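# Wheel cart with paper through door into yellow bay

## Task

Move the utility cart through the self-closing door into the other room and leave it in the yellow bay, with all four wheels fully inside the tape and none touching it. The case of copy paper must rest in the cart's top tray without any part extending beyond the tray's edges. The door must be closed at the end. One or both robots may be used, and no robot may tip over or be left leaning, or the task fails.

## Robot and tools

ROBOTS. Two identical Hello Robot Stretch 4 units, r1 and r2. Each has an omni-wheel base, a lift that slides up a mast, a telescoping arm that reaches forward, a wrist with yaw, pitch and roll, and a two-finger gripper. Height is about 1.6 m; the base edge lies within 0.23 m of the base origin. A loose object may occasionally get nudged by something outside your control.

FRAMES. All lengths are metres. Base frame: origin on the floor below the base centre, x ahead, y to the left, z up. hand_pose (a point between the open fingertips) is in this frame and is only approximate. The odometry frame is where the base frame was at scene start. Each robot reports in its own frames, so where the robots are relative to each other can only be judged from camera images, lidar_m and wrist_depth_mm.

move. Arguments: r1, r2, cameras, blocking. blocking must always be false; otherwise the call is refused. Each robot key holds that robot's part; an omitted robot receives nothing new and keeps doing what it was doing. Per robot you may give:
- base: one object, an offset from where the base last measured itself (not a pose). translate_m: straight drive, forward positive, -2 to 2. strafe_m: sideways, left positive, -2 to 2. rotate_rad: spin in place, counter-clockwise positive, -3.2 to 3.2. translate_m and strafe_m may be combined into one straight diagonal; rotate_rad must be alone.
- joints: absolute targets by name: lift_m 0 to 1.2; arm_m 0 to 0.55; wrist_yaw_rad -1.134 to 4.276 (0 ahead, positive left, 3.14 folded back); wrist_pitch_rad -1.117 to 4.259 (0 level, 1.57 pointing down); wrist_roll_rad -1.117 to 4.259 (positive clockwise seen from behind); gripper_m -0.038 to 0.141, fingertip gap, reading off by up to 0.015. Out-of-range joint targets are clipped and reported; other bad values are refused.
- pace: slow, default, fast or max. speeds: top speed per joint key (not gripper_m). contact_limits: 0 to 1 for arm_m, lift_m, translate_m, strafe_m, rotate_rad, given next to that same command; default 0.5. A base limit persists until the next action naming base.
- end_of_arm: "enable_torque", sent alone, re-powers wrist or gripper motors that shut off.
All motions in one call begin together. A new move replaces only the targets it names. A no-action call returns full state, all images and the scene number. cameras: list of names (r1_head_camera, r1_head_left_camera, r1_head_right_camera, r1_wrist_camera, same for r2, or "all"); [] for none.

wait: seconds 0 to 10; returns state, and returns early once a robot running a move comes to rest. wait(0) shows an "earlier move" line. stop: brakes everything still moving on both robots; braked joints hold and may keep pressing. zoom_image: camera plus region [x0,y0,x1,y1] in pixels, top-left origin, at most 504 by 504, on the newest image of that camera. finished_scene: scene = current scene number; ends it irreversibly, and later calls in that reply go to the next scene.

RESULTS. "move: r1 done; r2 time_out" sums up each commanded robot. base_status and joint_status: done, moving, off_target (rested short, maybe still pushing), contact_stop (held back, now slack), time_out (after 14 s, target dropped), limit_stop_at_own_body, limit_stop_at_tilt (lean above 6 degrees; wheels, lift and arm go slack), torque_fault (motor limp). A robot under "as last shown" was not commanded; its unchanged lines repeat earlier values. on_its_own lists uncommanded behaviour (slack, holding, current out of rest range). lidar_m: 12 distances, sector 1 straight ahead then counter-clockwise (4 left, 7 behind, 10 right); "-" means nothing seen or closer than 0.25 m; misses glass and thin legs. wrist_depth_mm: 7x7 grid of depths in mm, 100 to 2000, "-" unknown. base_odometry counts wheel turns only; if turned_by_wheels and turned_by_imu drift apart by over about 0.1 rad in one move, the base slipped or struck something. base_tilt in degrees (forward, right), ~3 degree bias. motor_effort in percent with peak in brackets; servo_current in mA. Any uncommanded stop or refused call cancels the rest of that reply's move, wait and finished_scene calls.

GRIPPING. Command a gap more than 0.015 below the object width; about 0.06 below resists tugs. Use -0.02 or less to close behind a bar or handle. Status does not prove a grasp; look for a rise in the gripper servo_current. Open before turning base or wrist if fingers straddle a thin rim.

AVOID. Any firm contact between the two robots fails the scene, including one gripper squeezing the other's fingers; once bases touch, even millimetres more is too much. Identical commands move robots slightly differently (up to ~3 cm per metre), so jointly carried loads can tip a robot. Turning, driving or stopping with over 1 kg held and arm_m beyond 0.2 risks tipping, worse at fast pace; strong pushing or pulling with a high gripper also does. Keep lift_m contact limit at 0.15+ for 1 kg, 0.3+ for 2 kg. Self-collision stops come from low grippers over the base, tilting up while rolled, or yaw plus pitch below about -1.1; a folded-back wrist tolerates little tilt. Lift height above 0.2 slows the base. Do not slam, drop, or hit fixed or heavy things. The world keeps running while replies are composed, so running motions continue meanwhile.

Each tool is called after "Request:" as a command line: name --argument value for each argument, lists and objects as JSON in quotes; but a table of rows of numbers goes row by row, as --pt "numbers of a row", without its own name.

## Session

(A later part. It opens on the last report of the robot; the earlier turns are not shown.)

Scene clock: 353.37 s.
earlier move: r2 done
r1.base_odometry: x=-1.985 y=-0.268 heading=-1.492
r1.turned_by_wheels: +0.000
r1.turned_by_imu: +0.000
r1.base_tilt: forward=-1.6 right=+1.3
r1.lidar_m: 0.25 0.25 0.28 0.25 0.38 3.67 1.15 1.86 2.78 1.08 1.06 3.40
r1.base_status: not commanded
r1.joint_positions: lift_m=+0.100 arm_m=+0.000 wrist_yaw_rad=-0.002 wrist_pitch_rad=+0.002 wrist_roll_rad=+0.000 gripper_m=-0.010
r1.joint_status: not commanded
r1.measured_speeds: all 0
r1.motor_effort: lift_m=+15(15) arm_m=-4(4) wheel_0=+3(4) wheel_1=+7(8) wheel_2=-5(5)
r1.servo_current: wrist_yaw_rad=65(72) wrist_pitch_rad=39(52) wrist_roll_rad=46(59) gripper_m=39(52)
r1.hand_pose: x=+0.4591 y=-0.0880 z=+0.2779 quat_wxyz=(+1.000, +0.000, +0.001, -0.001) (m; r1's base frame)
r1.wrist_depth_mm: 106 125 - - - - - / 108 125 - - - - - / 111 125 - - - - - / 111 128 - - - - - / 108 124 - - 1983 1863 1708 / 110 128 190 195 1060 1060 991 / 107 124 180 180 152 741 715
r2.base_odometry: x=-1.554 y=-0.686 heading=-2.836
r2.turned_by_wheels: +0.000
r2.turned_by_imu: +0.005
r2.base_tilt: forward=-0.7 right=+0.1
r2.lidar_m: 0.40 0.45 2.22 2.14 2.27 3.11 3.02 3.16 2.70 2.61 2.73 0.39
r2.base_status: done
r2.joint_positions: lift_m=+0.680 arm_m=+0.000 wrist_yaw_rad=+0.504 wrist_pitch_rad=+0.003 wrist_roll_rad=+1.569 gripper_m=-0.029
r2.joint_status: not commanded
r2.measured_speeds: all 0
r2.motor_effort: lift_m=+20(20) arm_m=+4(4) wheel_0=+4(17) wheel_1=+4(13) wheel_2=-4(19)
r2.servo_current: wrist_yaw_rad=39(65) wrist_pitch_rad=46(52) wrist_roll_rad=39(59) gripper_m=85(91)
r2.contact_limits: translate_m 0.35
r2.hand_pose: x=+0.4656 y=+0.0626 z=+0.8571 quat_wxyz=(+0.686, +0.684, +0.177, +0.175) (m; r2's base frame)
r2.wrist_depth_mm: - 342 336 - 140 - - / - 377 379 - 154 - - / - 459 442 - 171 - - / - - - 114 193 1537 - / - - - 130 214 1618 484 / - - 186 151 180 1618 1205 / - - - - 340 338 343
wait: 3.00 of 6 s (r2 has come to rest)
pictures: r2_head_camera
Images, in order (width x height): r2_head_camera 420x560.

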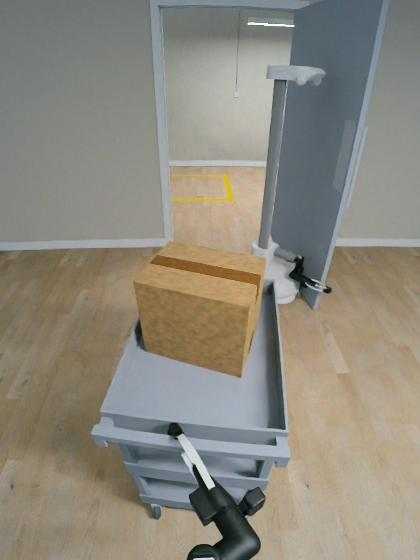

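Request:
move --r2 '{"base":{"translate_m":0.25,"strafe_m":-0.06},"contact_limits":{"translate_m":0.3}}' --blocking false

Request:
wait --seconds 6 --cameras '["r2_head_camera"]'

Scene clock: 359.07 s.
move: r2 moving
r1: as last shown
r1.base_tilt: forward=-1.6 right=+1.2
r1.lidar_m: 0.25 0.25 0.28 0.25 0.39 3.70 1.14 1.89 2.78 1.07 1.03 3.37
r1.motor_effort: lift_m=+15(15) arm_m=-3(4) wheel_0=+3(3) wheel_1=+8(8) wheel_2=-5(5)
r1.servo_current: wrist_yaw_rad=59(65) wrist_pitch_rad=46(46) wrist_roll_rad=39(59) gripper_m=46(46)
r1.wrist_depth_mm: 106 125 - - - - - / 108 125 - - - - - / 111 125 - - - - - / 111 128 - - - - - / 108 125 - - 1921 1863 1808 / 110 127 190 194 1042 1025 991 / 107 124 180 180 153 741 715
r2.base_odometry: x=-1.586 y=-0.689 heading=-2.836
r2.turned_by_wheels: +0.001
r2.turned_by_imu: +0.001
r2.base_tilt: forward=-0.7 right=+0.1
r2.lidar_m: 0.40 0.43 2.23 2.13 2.24 3.10 3.07 3.16 2.71 2.59 2.73 0.38
r2.base_status: translate_m moving; strafe_m moving
r2.joint_positions: lift_m=+0.680 arm_m=+0.000 wrist_yaw_rad=+0.504 wrist_pitch_rad=+0.003 wrist_roll_rad=+1.569 gripper_m=-0.029
r2.joint_status: not commanded
r2.measured_speeds: translate_m=+0.122 strafe_m=-0.029 rotate_rad=-0.003 lift_m=+0.000 arm_m=+0.000 wrist_yaw_rad=+0.012 wrist_pitch_rad=+0.000 wrist_roll_rad=+0.000
r2.motor_effort: lift_m=+20(20) arm_m=+4(4) wheel_0=+14(15) wheel_1=+7(10) wheel_2=-14(16)
r2.servo_current: wrist_yaw_rad=52(59) wrist_pitch_rad=46(46) wrist_roll_rad=46(65) gripper_m=85(91)
r2.contact_limits: translate_m 0.3
r2.hand_pose: x=+0.4656 y=+0.0627 z=+0.8571 quat_wxyz=(+0.686, +0.684, +0.177, +0.175) (m; r2's base frame)
r2.wrist_depth_mm: - 340 332 - 137 - - / - 377 382 - 148 - - / - 459 449 - 166 - - / - - - 106 189 554 - / - - - 124 216 1618 488 / - - 188 146 179 1618 1160 / - - - - 342 343 351
pictures: none

Scene clock: 360.87 s.
earlier move: r2 done
r1.base_odometry: x=-1.985 y=-0.268 heading=-1.492
r1.turned_by_wheels: +0.000
r1.turned_by_imu: +0.000
r1.base_tilt: forward=-1.6 right=+1.3
r1.lidar_m: 0.25 0.25 0.25 0.25 0.40 3.67 1.12 1.90 2.77 0.81 0.80 3.39
r1.base_status: not commanded
r1.joint_positions: lift_m=+0.100 arm_m=+0.000 wrist_yaw_rad=-0.002 wrist_pitch_rad=+0.002 wrist_roll_rad=+0.000 gripper_m=-0.010
r1.joint_status: not commanded
r1.measured_speeds: all 0
r1.motor_effort: lift_m=+15(15) arm_m=-4(4) wheel_0=+3(4) wheel_1=+7(8) wheel_2=-5(5)
r1.servo_current: wrist_yaw_rad=52(65) wrist_pitch_rad=33(52) wrist_roll_rad=59(72) gripper_m=39(46)
r1.hand_pose: x=+0.4591 y=-0.0880 z=+0.2779 quat_wxyz=(+1.000, +0.000, +0.001, -0.001) (m; r1's base frame)
r1.wrist_depth_mm: 106 125 - - - - - / 108 125 - - - - - / 111 125 - - - - - / 111 128 - - - - - / 108 125 - - 1983 1863 1808 / 110 127 190 194 1042 1025 1008 / 107 123 180 180 153 750 723
r2.base_odometry: x=-1.810 y=-0.704 heading=-2.836
r2.turned_by_wheels: -0.001
r2.turned_by_imu: +0.001
r2.base_tilt: forward=-0.7 right=+0.1
r2.lidar_m: 0.39 0.44 2.29 2.19 2.30 3.19 3.30 3.40 2.62 2.55 2.66 0.38
r2.base_status: done
r2.joint_positions: lift_m=+0.680 arm_m=+0.000 wrist_yaw_rad=+0.503 wrist_pitch_rad=+0.003 wrist_roll_rad=+1.569 gripper_m=-0.029
r2.joint_status: not commanded
r2.measured_speeds: all 0
r2.motor_effort: lift_m=+20(20) arm_m=+4(4) wheel_0=+2(20) wheel_1=+3(10) wheel_2=-4(16)
r2.servo_current: wrist_yaw_rad=52(65) wrist_pitch_rad=46(46) wrist_roll_rad=39(65) gripper_m=85(91)
r2.contact_limits: translate_m 0.3
r2.hand_pose: x=+0.4657 y=+0.0624 z=+0.8571 quat_wxyz=(+0.686, +0.684, +0.177, +0.175) (m; r2's base frame)
r2.wrist_depth_mm: - 338 334 - 139 - - / - 382 382 - 151 - - / - 459 445 - 168 - - / - - - 108 190 1618 - / - - - 127 213 1618 477 / - - 186 149 178 1576 1182 / - - - - 345 347 353
wait: 1.80 of 6 s (r2 has come to rest)
pictures: r2_head_camera
Images, in order (width x height): r2_head_camera 420x560.

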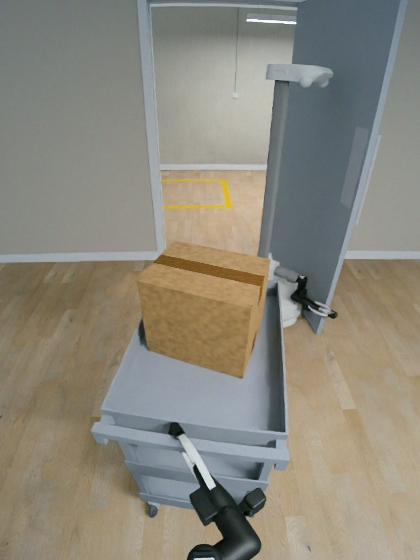

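Request:
move --r2 '{"base":{"translate_m":-0.35,"strafe_m":0.22},"contact_limits":{"translate_m":0.35}}' --blocking false

Request:
wait --seconds 6

Request:
move --r2 '{"base":{"strafe_m":-0.2},"contact_limits":{"strafe_m":0.35}}' --blocking false

Request:
wait --seconds 4 --cameras '["r2_head_camera"]'

Scene clock: 367.30 s.
move: r2 moving
r1: as last shown
r1.lidar_m: 0.25 0.25 0.26 0.25 0.40 3.73 1.14 1.91 2.77 0.84 0.83 3.40
r1.motor_effort: lift_m=+15(15) arm_m=-4(4) wheel_0=+3(3) wheel_1=+7(8) wheel_2=-5(5)
r1.servo_current: wrist_yaw_rad=46(65) wrist_pitch_rad=39(46) wrist_roll_rad=52(52) gripper_m=39(46)
r1.wrist_depth_mm: 106 125 - - - - - / 108 125 - - - - - / 111 125 - - - - - / 111 128 - - - - - / 108 124 - - 1921 1863 1756 / 110 127 190 195 1042 1008 991 / 107 124 180 180 153 750 707
r2.base_odometry: x=-1.776 y=-0.713 heading=-2.836
r2.turned_by_wheels: +0.000
r2.turned_by_imu: +0.000
r2.base_tilt: forward=-0.7 right=+0.1
r2.lidar_m: 0.42 0.43 2.25 2.19 2.29 3.19 3.29 3.39 2.69 2.57 2.66 0.39
r2.base_status: translate_m moving; strafe_m moving
r2.joint_positions: lift_m=+0.680 arm_m=+0.000 wrist_yaw_rad=+0.497 wrist_pitch_rad=+0.003 wrist_roll_rad=+1.569 gripper_m=-0.029
r2.joint_status: not commanded
r2.measured_speeds: translate_m=-0.118 strafe_m=+0.072 rotate_rad=+0.003 lift_m=+0.000 arm_m=+0.000 wrist_yaw_rad=-0.007 wrist_pitch_rad=+0.000 wrist_roll_rad=+0.000
r2.motor_effort: lift_m=+20(20) arm_m=-2(4) wheel_0=-12(15) wheel_1=+1(4) wheel_2=+12(15)
r2.servo_current: wrist_yaw_rad=39(59) wrist_pitch_rad=39(46) wrist_roll_rad=59(59) gripper_m=85(91)
r2.contact_limits: translate_m 0.35
r2.hand_pose: x=+0.4661 y=+0.0607 z=+0.8571 quat_wxyz=(+0.686, +0.684, +0.175, +0.173) (m; r2's base frame)
r2.wrist_depth_mm: - 340 334 - 139 - - / - 382 382 - 154 - - / - 459 449 - 172 - - / - - - 114 193 1661 - / - - - 131 220 1618 480 / - - 186 152 180 1576 1182 / - - - - 342 343 351
pictures: none

Scene clock: 369.53 s.
earlier move: r2 done
r1.base_odometry: x=-1.985 y=-0.268 heading=-1.492
r1.turned_by_wheels: +0.000
r1.turned_by_imu: +0.000
r1.base_tilt: forward=-1.5 right=+1.3
r1.lidar_m: 0.25 0.25 0.25 0.25 0.39 3.69 1.14 1.88 2.77 1.23 1.22 3.39
r1.base_status: not commanded
r1.joint_positions: lift_m=+0.100 arm_m=+0.000 wrist_yaw_rad=-0.002 wrist_pitch_rad=+0.002 wrist_roll_rad=+0.000 gripper_m=-0.010
r1.joint_status: not commanded
r1.measured_speeds: all 0
r1.motor_effort: lift_m=+15(15) arm_m=-4(4) wheel_0=+2(4) wheel_1=+8(8) wheel_2=-5(5)
r1.servo_current: wrist_yaw_rad=59(65) wrist_pitch_rad=39(46) wrist_roll_rad=33(65) gripper_m=46(52)
r1.hand_pose: x=+0.4591 y=-0.0880 z=+0.2779 quat_wxyz=(+1.000, +0.000, +0.001, -0.001) (m; r1's base frame)
r1.wrist_depth_mm: 106 125 - - - - - / 108 125 - - - - - / 111 125 - - - - - / 111 128 - - - - - / 108 124 - - 1983 1808 1756 / 110 127 190 194 1025 1025 991 / 107 123 180 180 152 741 732
r2.base_odometry: x=-1.410 y=-0.809 heading=-2.836
r2.turned_by_wheels: +0.001
r2.turned_by_imu: +0.000
r2.base_tilt: forward=-0.7 right=+0.0
r2.lidar_m: 0.36 0.44 2.07 1.96 2.08 2.93 2.93 3.06 2.88 2.76 2.89 0.36
r2.base_status: done
r2.joint_positions: lift_m=+0.680 arm_m=+0.000 wrist_yaw_rad=+0.501 wrist_pitch_rad=+0.003 wrist_roll_rad=+1.569 gripper_m=-0.029
r2.joint_status: not commanded
r2.measured_speeds: all 0
r2.motor_effort: lift_m=+20(20) arm_m=-4(4) wheel_0=+1(23) wheel_1=+2(4) wheel_2=+7(15)
r2.servo_current: wrist_yaw_rad=52(85) wrist_pitch_rad=39(52) wrist_roll_rad=46(59) gripper_m=85(91)
r2.contact_limits: translate_m 0.35
r2.hand_pose: x=+0.4658 y=+0.0619 z=+0.8571 quat_wxyz=(+0.686, +0.684, +0.176, +0.174) (m; r2's base frame)
r2.wrist_depth_mm: - 338 - - - 117 - / - 387 387 - 132 - - / - - 473 - 152 - - / - - - - 178 1397 504 / - - - - 215 1576 469 / - - 185 132 179 1618 418 / - - - - 366 1618 1118
wait: 2.23 of 6 s (r2 has come to rest)
pictures: none

Scene clock: 370.03 s.
move: r2 moving
r1: as last shown
r1.base_tilt: forward=-1.6 right=+1.3
r1.lidar_m: 0.25 0.25 0.25 0.25 0.39 3.67 1.14 1.91 2.77 1.24 1.20 3.43
r1.motor_effort: lift_m=+15(15) arm_m=-4(4) wheel_0=+3(3) wheel_1=+8(8) wheel_2=-5(5)
r1.servo_current: wrist_yaw_rad=59(59) wrist_pitch_rad=39(46) wrist_roll_rad=59(59) gripper_m=39(46)
r1.wrist_depth_mm: 106 125 - - - - - / 108 125 - - - - - / 111 125 - - - - - / 111 128 - - - - - / 108 124 - - - 1863 1756 / 110 128 190 194 1060 1025 991 / 107 124 180 180 152 750 723
r2.base_odometry: x=-1.421 y=-0.775 heading=-2.835
r2.turned_by_wheels: +0.001
r2.turned_by_imu: +0.001
r2.base_tilt: forward=-0.6 right=+0.0
r2.lidar_m: 0.36 0.44 2.09 1.99 2.10 2.94 2.90 3.03 2.80 2.71 2.86 0.38
r2.base_status: strafe_m moving
r2.joint_positions: lift_m=+0.680 arm_m=+0.000 wrist_yaw_rad=+0.510 wrist_pitch_rad=+0.003 wrist_roll_rad=+1.569 gripper_m=-0.029
r2.joint_status: not commanded
r2.measured_speeds: translate_m=+0.001 strafe_m=-0.142 rotate_rad=-0.003 lift_m=+0.000 arm_m=+0.000 wrist_yaw_rad=+0.012 wrist_pitch_rad=+0.000 wrist_roll_rad=+0.000
r2.motor_effort: lift_m=+20(20) arm_m=-3(4) wheel_0=+18(21) wheel_1=-8(11) wheel_2=+1(5)
r2.servo_current: wrist_yaw_rad=65(65) wrist_pitch_rad=39(46) wrist_roll_rad=46(52) gripper_m=85(91)
r2.contact_limits: strafe_m 0.35
r2.hand_pose: x=+0.4653 y=+0.0644 z=+0.8571 quat_wxyz=(+0.685, +0.683, +0.179, +0.177) (m; r2's base frame)
r2.wrist_depth_mm: - 334 - - - 116 - / - 384 387 - 131 - - / - 508 469 - 150 - - / - - - - 175 1430 517 / - - - - 211 1618 462 / - - 185 135 179 1618 1205 / - - - - 357 1618 1138
pictures: none

Scene clock: 371.50 s.
earlier move: r2 done
r1.base_odometry: x=-1.985 y=-0.268 heading=-1.492
r1.turned_by_wheels: +0.000
r1.turned_by_imu: +0.000
r1.base_tilt: forward=-1.6 right=+1.3
r1.lidar_m: 0.25 0.25 0.25 0.25 0.40 3.70 1.14 1.90 2.78 1.15 1.12 3.40
r1.base_status: not commanded
r1.joint_positions: lift_m=+0.100 arm_m=+0.000 wrist_yaw_rad=-0.002 wrist_pitch_rad=+0.002 wrist_roll_rad=+0.000 gripper_m=-0.010
r1.joint_status: not commanded
r1.measured_speeds: all 0
r1.motor_effort: lift_m=+15(15) arm_m=-4(4) wheel_0=+3(3) wheel_1=+8(8) wheel_2=-5(5)
r1.servo_current: wrist_yaw_rad=52(65) wrist_pitch_rad=39(52) wrist_roll_rad=39(59) gripper_m=46(46)
r1.hand_pose: x=+0.4591 y=-0.0880 z=+0.2779 quat_wxyz=(+1.000, +0.000, +0.001, -0.001) (m; r1's base frame)
r1.wrist_depth_mm: 106 125 - - - - - / 109 125 - - - - - / 111 125 - - - - - / 111 128 - - - - - / 108 124 - - 1921 1921 1756 / 110 128 189 195 1025 1042 991 / 107 124 180 180 153 750 723
r2.base_odometry: x=-1.471 y=-0.618 heading=-2.835
r2.turned_by_wheels: -0.001
r2.turned_by_imu: +0.000
r2.base_tilt: forward=-0.7 right=+0.1
r2.lidar_m: 0.38 0.43 2.28 2.18 2.25 3.02 2.93 3.06 2.65 2.54 2.69 0.38
r2.base_status: done
r2.joint_positions: lift_m=+0.680 arm_m=+0.000 wrist_yaw_rad=+0.504 wrist_pitch_rad=+0.003 wrist_roll_rad=+1.569 gripper_m=-0.029
r2.joint_status: not commanded
r2.measured_speeds: all 0
r2.motor_effort: lift_m=+20(20) arm_m=-4(4) wheel_0=+4(22) wheel_1=-1(11) wheel_2=+0(5)
r2.servo_current: wrist_yaw_rad=52(85) wrist_pitch_rad=46(46) wrist_roll_rad=52(52) gripper_m=85(91)
r2.contact_limits: strafe_m 0.35
r2.hand_pose: x=+0.4656 y=+0.0628 z=+0.8571 quat_wxyz=(+0.686, +0.684, +0.177, +0.175) (m; r2's base frame)
r2.wrist_depth_mm: - 338 336 - 148 - - / - 377 377 103 162 - - / - 439 430 109 178 - - / - - 496 125 196 - - / - - - 139 218 1618 488 / - - 188 155 179 1576 459 / - - - - - 1430 1118
wait: 1.47 of 4 s (r2 has come to rest)
pictures: r2_head_camera
Images, in order (width x height): r2_head_camera 420x560.

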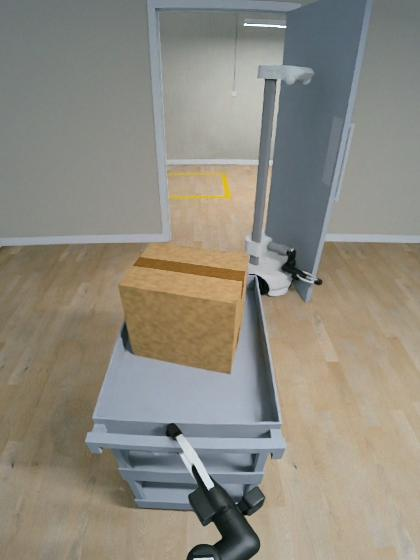

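Request:
move --r2 '{"base":{"translate_m":0.45,"strafe_m":-0.015},"contact_limits":{"translate_m":0.3}}' --blocking false

Request:
wait --seconds 6 --cameras '["r2_head_camera"]'

Scene clock: 376.33 s.
move: r2 moving
r1: as last shown
r1.base_tilt: forward=-1.6 right=+1.2
r1.lidar_m: 0.25 0.25 0.25 0.25 0.39 3.69 1.12 1.90 2.76 1.13 1.10 3.42
r1.motor_effort: lift_m=+15(15) arm_m=-4(4) wheel_0=+3(4) wheel_1=+8(8) wheel_2=-5(5)
r1.servo_current: wrist_yaw_rad=52(59) wrist_pitch_rad=39(46) wrist_roll_rad=52(59) gripper_m=39(46)
r1.wrist_depth_mm: 106 125 - - - - - / 108 125 - - - - - / 111 125 - - - - - / 111 128 - - - - - / 108 124 - - 1863 1863 1756 / 110 128 190 194 1025 1008 991 / 107 124 180 180 153 750 723
r2.base_odometry: x=-1.500 y=-0.627 heading=-2.835
r2.turned_by_wheels: +0.001
r2.turned_by_imu: +0.004
r2.base_tilt: forward=-0.7 right=+0.1
r2.lidar_m: 0.40 0.42 2.25 2.19 2.25 3.05 2.96 3.07 2.67 2.55 2.68 0.39
r2.base_status: translate_m moving; strafe_m moving
r2.joint_positions: lift_m=+0.680 arm_m=+0.000 wrist_yaw_rad=+0.504 wrist_pitch_rad=+0.003 wrist_roll_rad=+1.569 gripper_m=-0.029
r2.joint_status: not commanded
r2.measured_speeds: translate_m=+0.123 strafe_m=-0.004 rotate_rad=+0.003 lift_m=+0.000 arm_m=+0.000 wrist_yaw_rad=+0.000 wrist_pitch_rad=+0.000 wrist_roll_rad=+0.000
r2.motor_effort: lift_m=+20(20) arm_m=+4(4) wheel_0=+15(15) wheel_1=+12(13) wheel_2=-18(19)
r2.servo_current: wrist_yaw_rad=52(52) wrist_pitch_rad=46(46) wrist_roll_rad=39(46) gripper_m=85(91)
r2.contact_limits: translate_m 0.3
r2.hand_pose: x=+0.4656 y=+0.0628 z=+0.8571 quat_wxyz=(+0.686, +0.684, +0.177, +0.175) (m; r2's base frame)
r2.wrist_depth_mm: - 340 332 - 145 - - / - 375 377 - 159 - - / - 439 430 107 174 - - / - - 500 116 193 - - / - - - 133 215 1618 508 / - - 188 151 181 1618 462 / - - - - - 1397 1118
pictures: none

Scene clock: 378.83 s.
earlier move: r2 done
r1.base_odometry: x=-1.985 y=-0.268 heading=-1.492
r1.turned_by_wheels: +0.000
r1.turned_by_imu: +0.000
r1.base_tilt: forward=-1.6 right=+1.3
r1.lidar_m: 0.25 0.25 0.25 0.25 0.39 3.71 1.14 1.90 2.77 0.70 0.88 3.43
r1.base_status: not commanded
r1.joint_positions: lift_m=+0.100 arm_m=+0.000 wrist_yaw_rad=-0.002 wrist_pitch_rad=+0.002 wrist_roll_rad=+0.000 gripper_m=-0.010
r1.joint_status: not commanded
r1.measured_speeds: all 0
r1.motor_effort: lift_m=+15(15) arm_m=-4(4) wheel_0=+2(4) wheel_1=+8(8) wheel_2=-5(5)
r1.servo_current: wrist_yaw_rad=39(85) wrist_pitch_rad=39(52) wrist_roll_rad=46(59) gripper_m=46(52)
r1.hand_pose: x=+0.4591 y=-0.0880 z=+0.2779 quat_wxyz=(+1.000, +0.000, +0.001, -0.001) (m; r1's base frame)
r1.wrist_depth_mm: 106 125 - - - - - / 108 125 - - - - - / 111 125 - - - - - / 111 128 - - - - - / 108 124 - - 1921 1808 1756 / 110 128 189 195 1060 1008 991 / 107 124 180 180 153 750 715
r2.base_odometry: x=-1.904 y=-0.740 heading=-2.836
r2.turned_by_wheels: -0.001
r2.turned_by_imu: +0.000
r2.base_tilt: forward=-0.7 right=+0.1
r2.lidar_m: 0.41 0.42 2.29 2.20 2.29 3.21 3.40 3.53 2.65 2.56 2.70 0.38
r2.base_status: done
r2.joint_positions: lift_m=+0.680 arm_m=+0.000 wrist_yaw_rad=+0.498 wrist_pitch_rad=+0.003 wrist_roll_rad=+1.569 gripper_m=-0.029
r2.joint_status: not commanded
r2.measured_speeds: all 0
r2.motor_effort: lift_m=+20(20) arm_m=+4(5) wheel_0=-1(16) wheel_1=+1(14) wheel_2=-3(21)
r2.servo_current: wrist_yaw_rad=39(59) wrist_pitch_rad=46(52) wrist_roll_rad=39(59) gripper_m=85(91)
r2.contact_limits: translate_m 0.3
r2.hand_pose: x=+0.4660 y=+0.0611 z=+0.8571 quat_wxyz=(+0.686, +0.684, +0.175, +0.173) (m; r2's base frame)
r2.wrist_depth_mm: 353 345 340 103 158 - - / - 379 373 113 170 - - / - 439 427 120 185 - - / - - 488 134 202 - - / - - - 147 221 1756 504 / - - 185 160 180 1618 469 / - - - - - 1708 1182
wait: 2.50 of 6 s (r2 has come to rest)
pictures: r2_head_camera
Images, in order (width x height): r2_head_camera 420x560.

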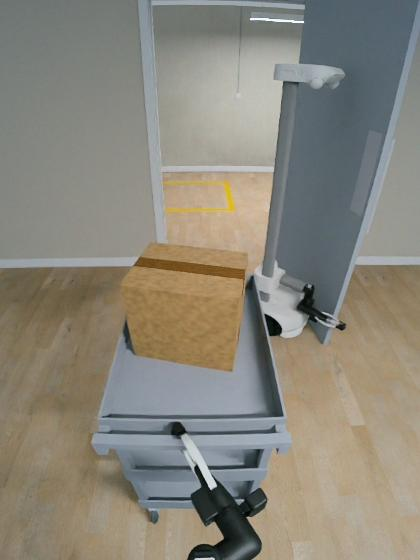

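Request:
move --r2 '{"base":{"translate_m":0.3,"strafe_m":0.03},"pace":"slow","contact_limits":{"translate_m":0.25}}' --blocking false

Request:
wait --seconds 6 --cameras '["r2_head_camera","r1_head_right_camera"]'

Scene clock: 384.27 s.
move: r2 moving
r1: as last shown
r1.lidar_m: 0.25 0.25 0.27 0.25 0.42 3.69 1.12 1.90 2.77 0.70 0.86 3.39
r1.motor_effort: lift_m=+15(15) arm_m=-4(4) wheel_0=+3(3) wheel_1=+8(8) wheel_2=-5(5)
r1.servo_current: wrist_yaw_rad=52(59) wrist_pitch_rad=46(46) wrist_roll_rad=65(65) gripper_m=46(46)
r1.wrist_depth_mm: 106 125 - - - - - / 108 125 - - - - - / 111 125 - - - - - / 111 128 - - - - - / 108 124 - - 1921 1863 1808 / 110 127 189 195 1042 1025 991 / 107 124 180 180 153 750 715
r2.base_odometry: x=-1.915 y=-0.744 heading=-2.836
r2.turned_by_wheels: +0.000
r2.turned_by_imu: +0.001
r2.base_tilt: forward=-0.7 right=+0.1
r2.lidar_m: 0.37 0.43 2.29 2.14 2.27 3.21 3.43 3.52 2.64 2.54 2.68 0.40
r2.base_status: translate_m moving; strafe_m moving
r2.joint_positions: lift_m=+0.680 arm_m=+0.000 wrist_yaw_rad=+0.498 wrist_pitch_rad=+0.003 wrist_roll_rad=+1.569 gripper_m=-0.029
r2.joint_status: not commanded
r2.measured_speeds: translate_m=+0.049 strafe_m=+0.004 rotate_rad=+0.001 lift_m=+0.000 arm_m=+0.000 wrist_yaw_rad=+0.000 wrist_pitch_rad=+0.000 wrist_roll_rad=+0.000
r2.motor_effort: lift_m=+20(20) arm_m=+4(4) wheel_0=+6(7) wheel_1=+7(9) wheel_2=-11(13)
r2.servo_current: wrist_yaw_rad=52(52) wrist_pitch_rad=39(46) wrist_roll_rad=52(52) gripper_m=85(85)
r2.contact_limits: translate_m 0.25
r2.hand_pose: x=+0.4660 y=+0.0611 z=+0.8571 quat_wxyz=(+0.686, +0.684, +0.175, +0.173) (m; r2's base frame)
r2.wrist_depth_mm: - 342 342 103 156 - - / - 375 370 109 169 - - / - 436 427 119 183 - - / - - 492 132 201 - - / - - - 146 220 1708 504 / - - 186 159 179 1618 469 / - - - - - 1618 1182
pictures: none

Scene clock: 388.07 s.
earlier move: r2 done
r1.base_odometry: x=-1.985 y=-0.268 heading=-1.492
r1.turned_by_wheels: +0.000
r1.turned_by_imu: +0.000
r1.base_tilt: forward=-1.6 right=+1.3
r1.lidar_m: 0.25 0.25 0.25 0.25 0.39 3.71 1.13 1.86 0.56 0.47 0.94 3.41
r1.base_status: not commanded
r1.joint_positions: lift_m=+0.100 arm_m=+0.000 wrist_yaw_rad=-0.002 wrist_pitch_rad=+0.002 wrist_roll_rad=+0.000 gripper_m=-0.010
r1.joint_status: not commanded
r1.measured_speeds: all 0
r1.motor_effort: lift_m=+15(15) arm_m=-4(4) wheel_0=+3(4) wheel_1=+7(8) wheel_2=-5(5)
r1.servo_current: wrist_yaw_rad=52(72) wrist_pitch_rad=46(59) wrist_roll_rad=52(72) gripper_m=46(52)
r1.hand_pose: x=+0.4591 y=-0.0880 z=+0.2779 quat_wxyz=(+1.000, +0.000, +0.001, -0.001) (m; r1's base frame)
r1.wrist_depth_mm: 106 125 - - - - - / 108 125 - - - - - / 111 125 - - - - - / 111 128 - - - - - / 108 125 - - 1921 1863 1808 / 110 128 190 194 1060 1025 976 / 107 124 180 180 153 741 723
r2.base_odometry: x=-2.181 y=-0.858 heading=-2.836
r2.turned_by_wheels: +0.000
r2.turned_by_imu: -0.001
r2.base_tilt: forward=-0.7 right=+0.1
r2.lidar_m: 0.39 0.44 2.23 2.16 2.26 3.11 3.77 3.62 2.71 2.57 2.70 0.41
r2.base_status: done
r2.joint_positions: lift_m=+0.680 arm_m=+0.000 wrist_yaw_rad=+0.498 wrist_pitch_rad=+0.003 wrist_roll_rad=+1.569 gripper_m=-0.029
r2.joint_status: not commanded
r2.measured_speeds: all 0
r2.motor_effort: lift_m=+20(20) arm_m=+4(5) wheel_0=+1(8) wheel_1=+5(9) wheel_2=-8(15)
r2.servo_current: wrist_yaw_rad=52(59) wrist_pitch_rad=39(52) wrist_roll_rad=39(72) gripper_m=78(98)
r2.contact_limits: translate_m 0.25
r2.hand_pose: x=+0.4660 y=+0.0611 z=+0.8571 quat_wxyz=(+0.686, +0.684, +0.175, +0.173) (m; r2's base frame)
r2.wrist_depth_mm: 340 342 338 - 147 - - / - 379 379 102 161 - - / - 433 433 108 177 - - / - - 504 124 196 - - / - - - 140 220 1661 500 / - - 185 156 180 1576 1205 / - - - - 336 334 1138
wait: 3.80 of 6 s (r2 has come to rest)
pictures: r1_head_right_camera, r2_head_camera
Images, in order (width x height): r1_head_right_camera 420x672, r2_head_camera 420x560.

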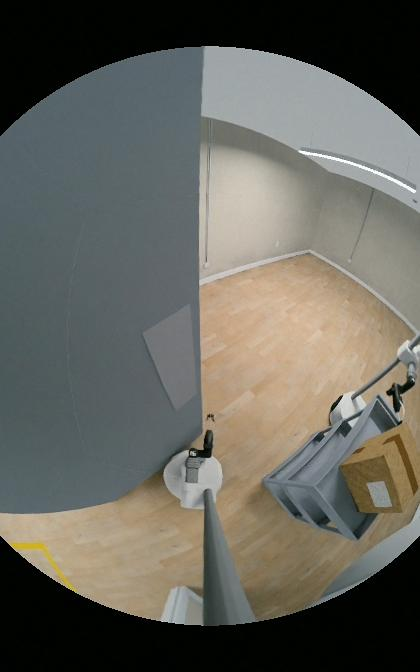

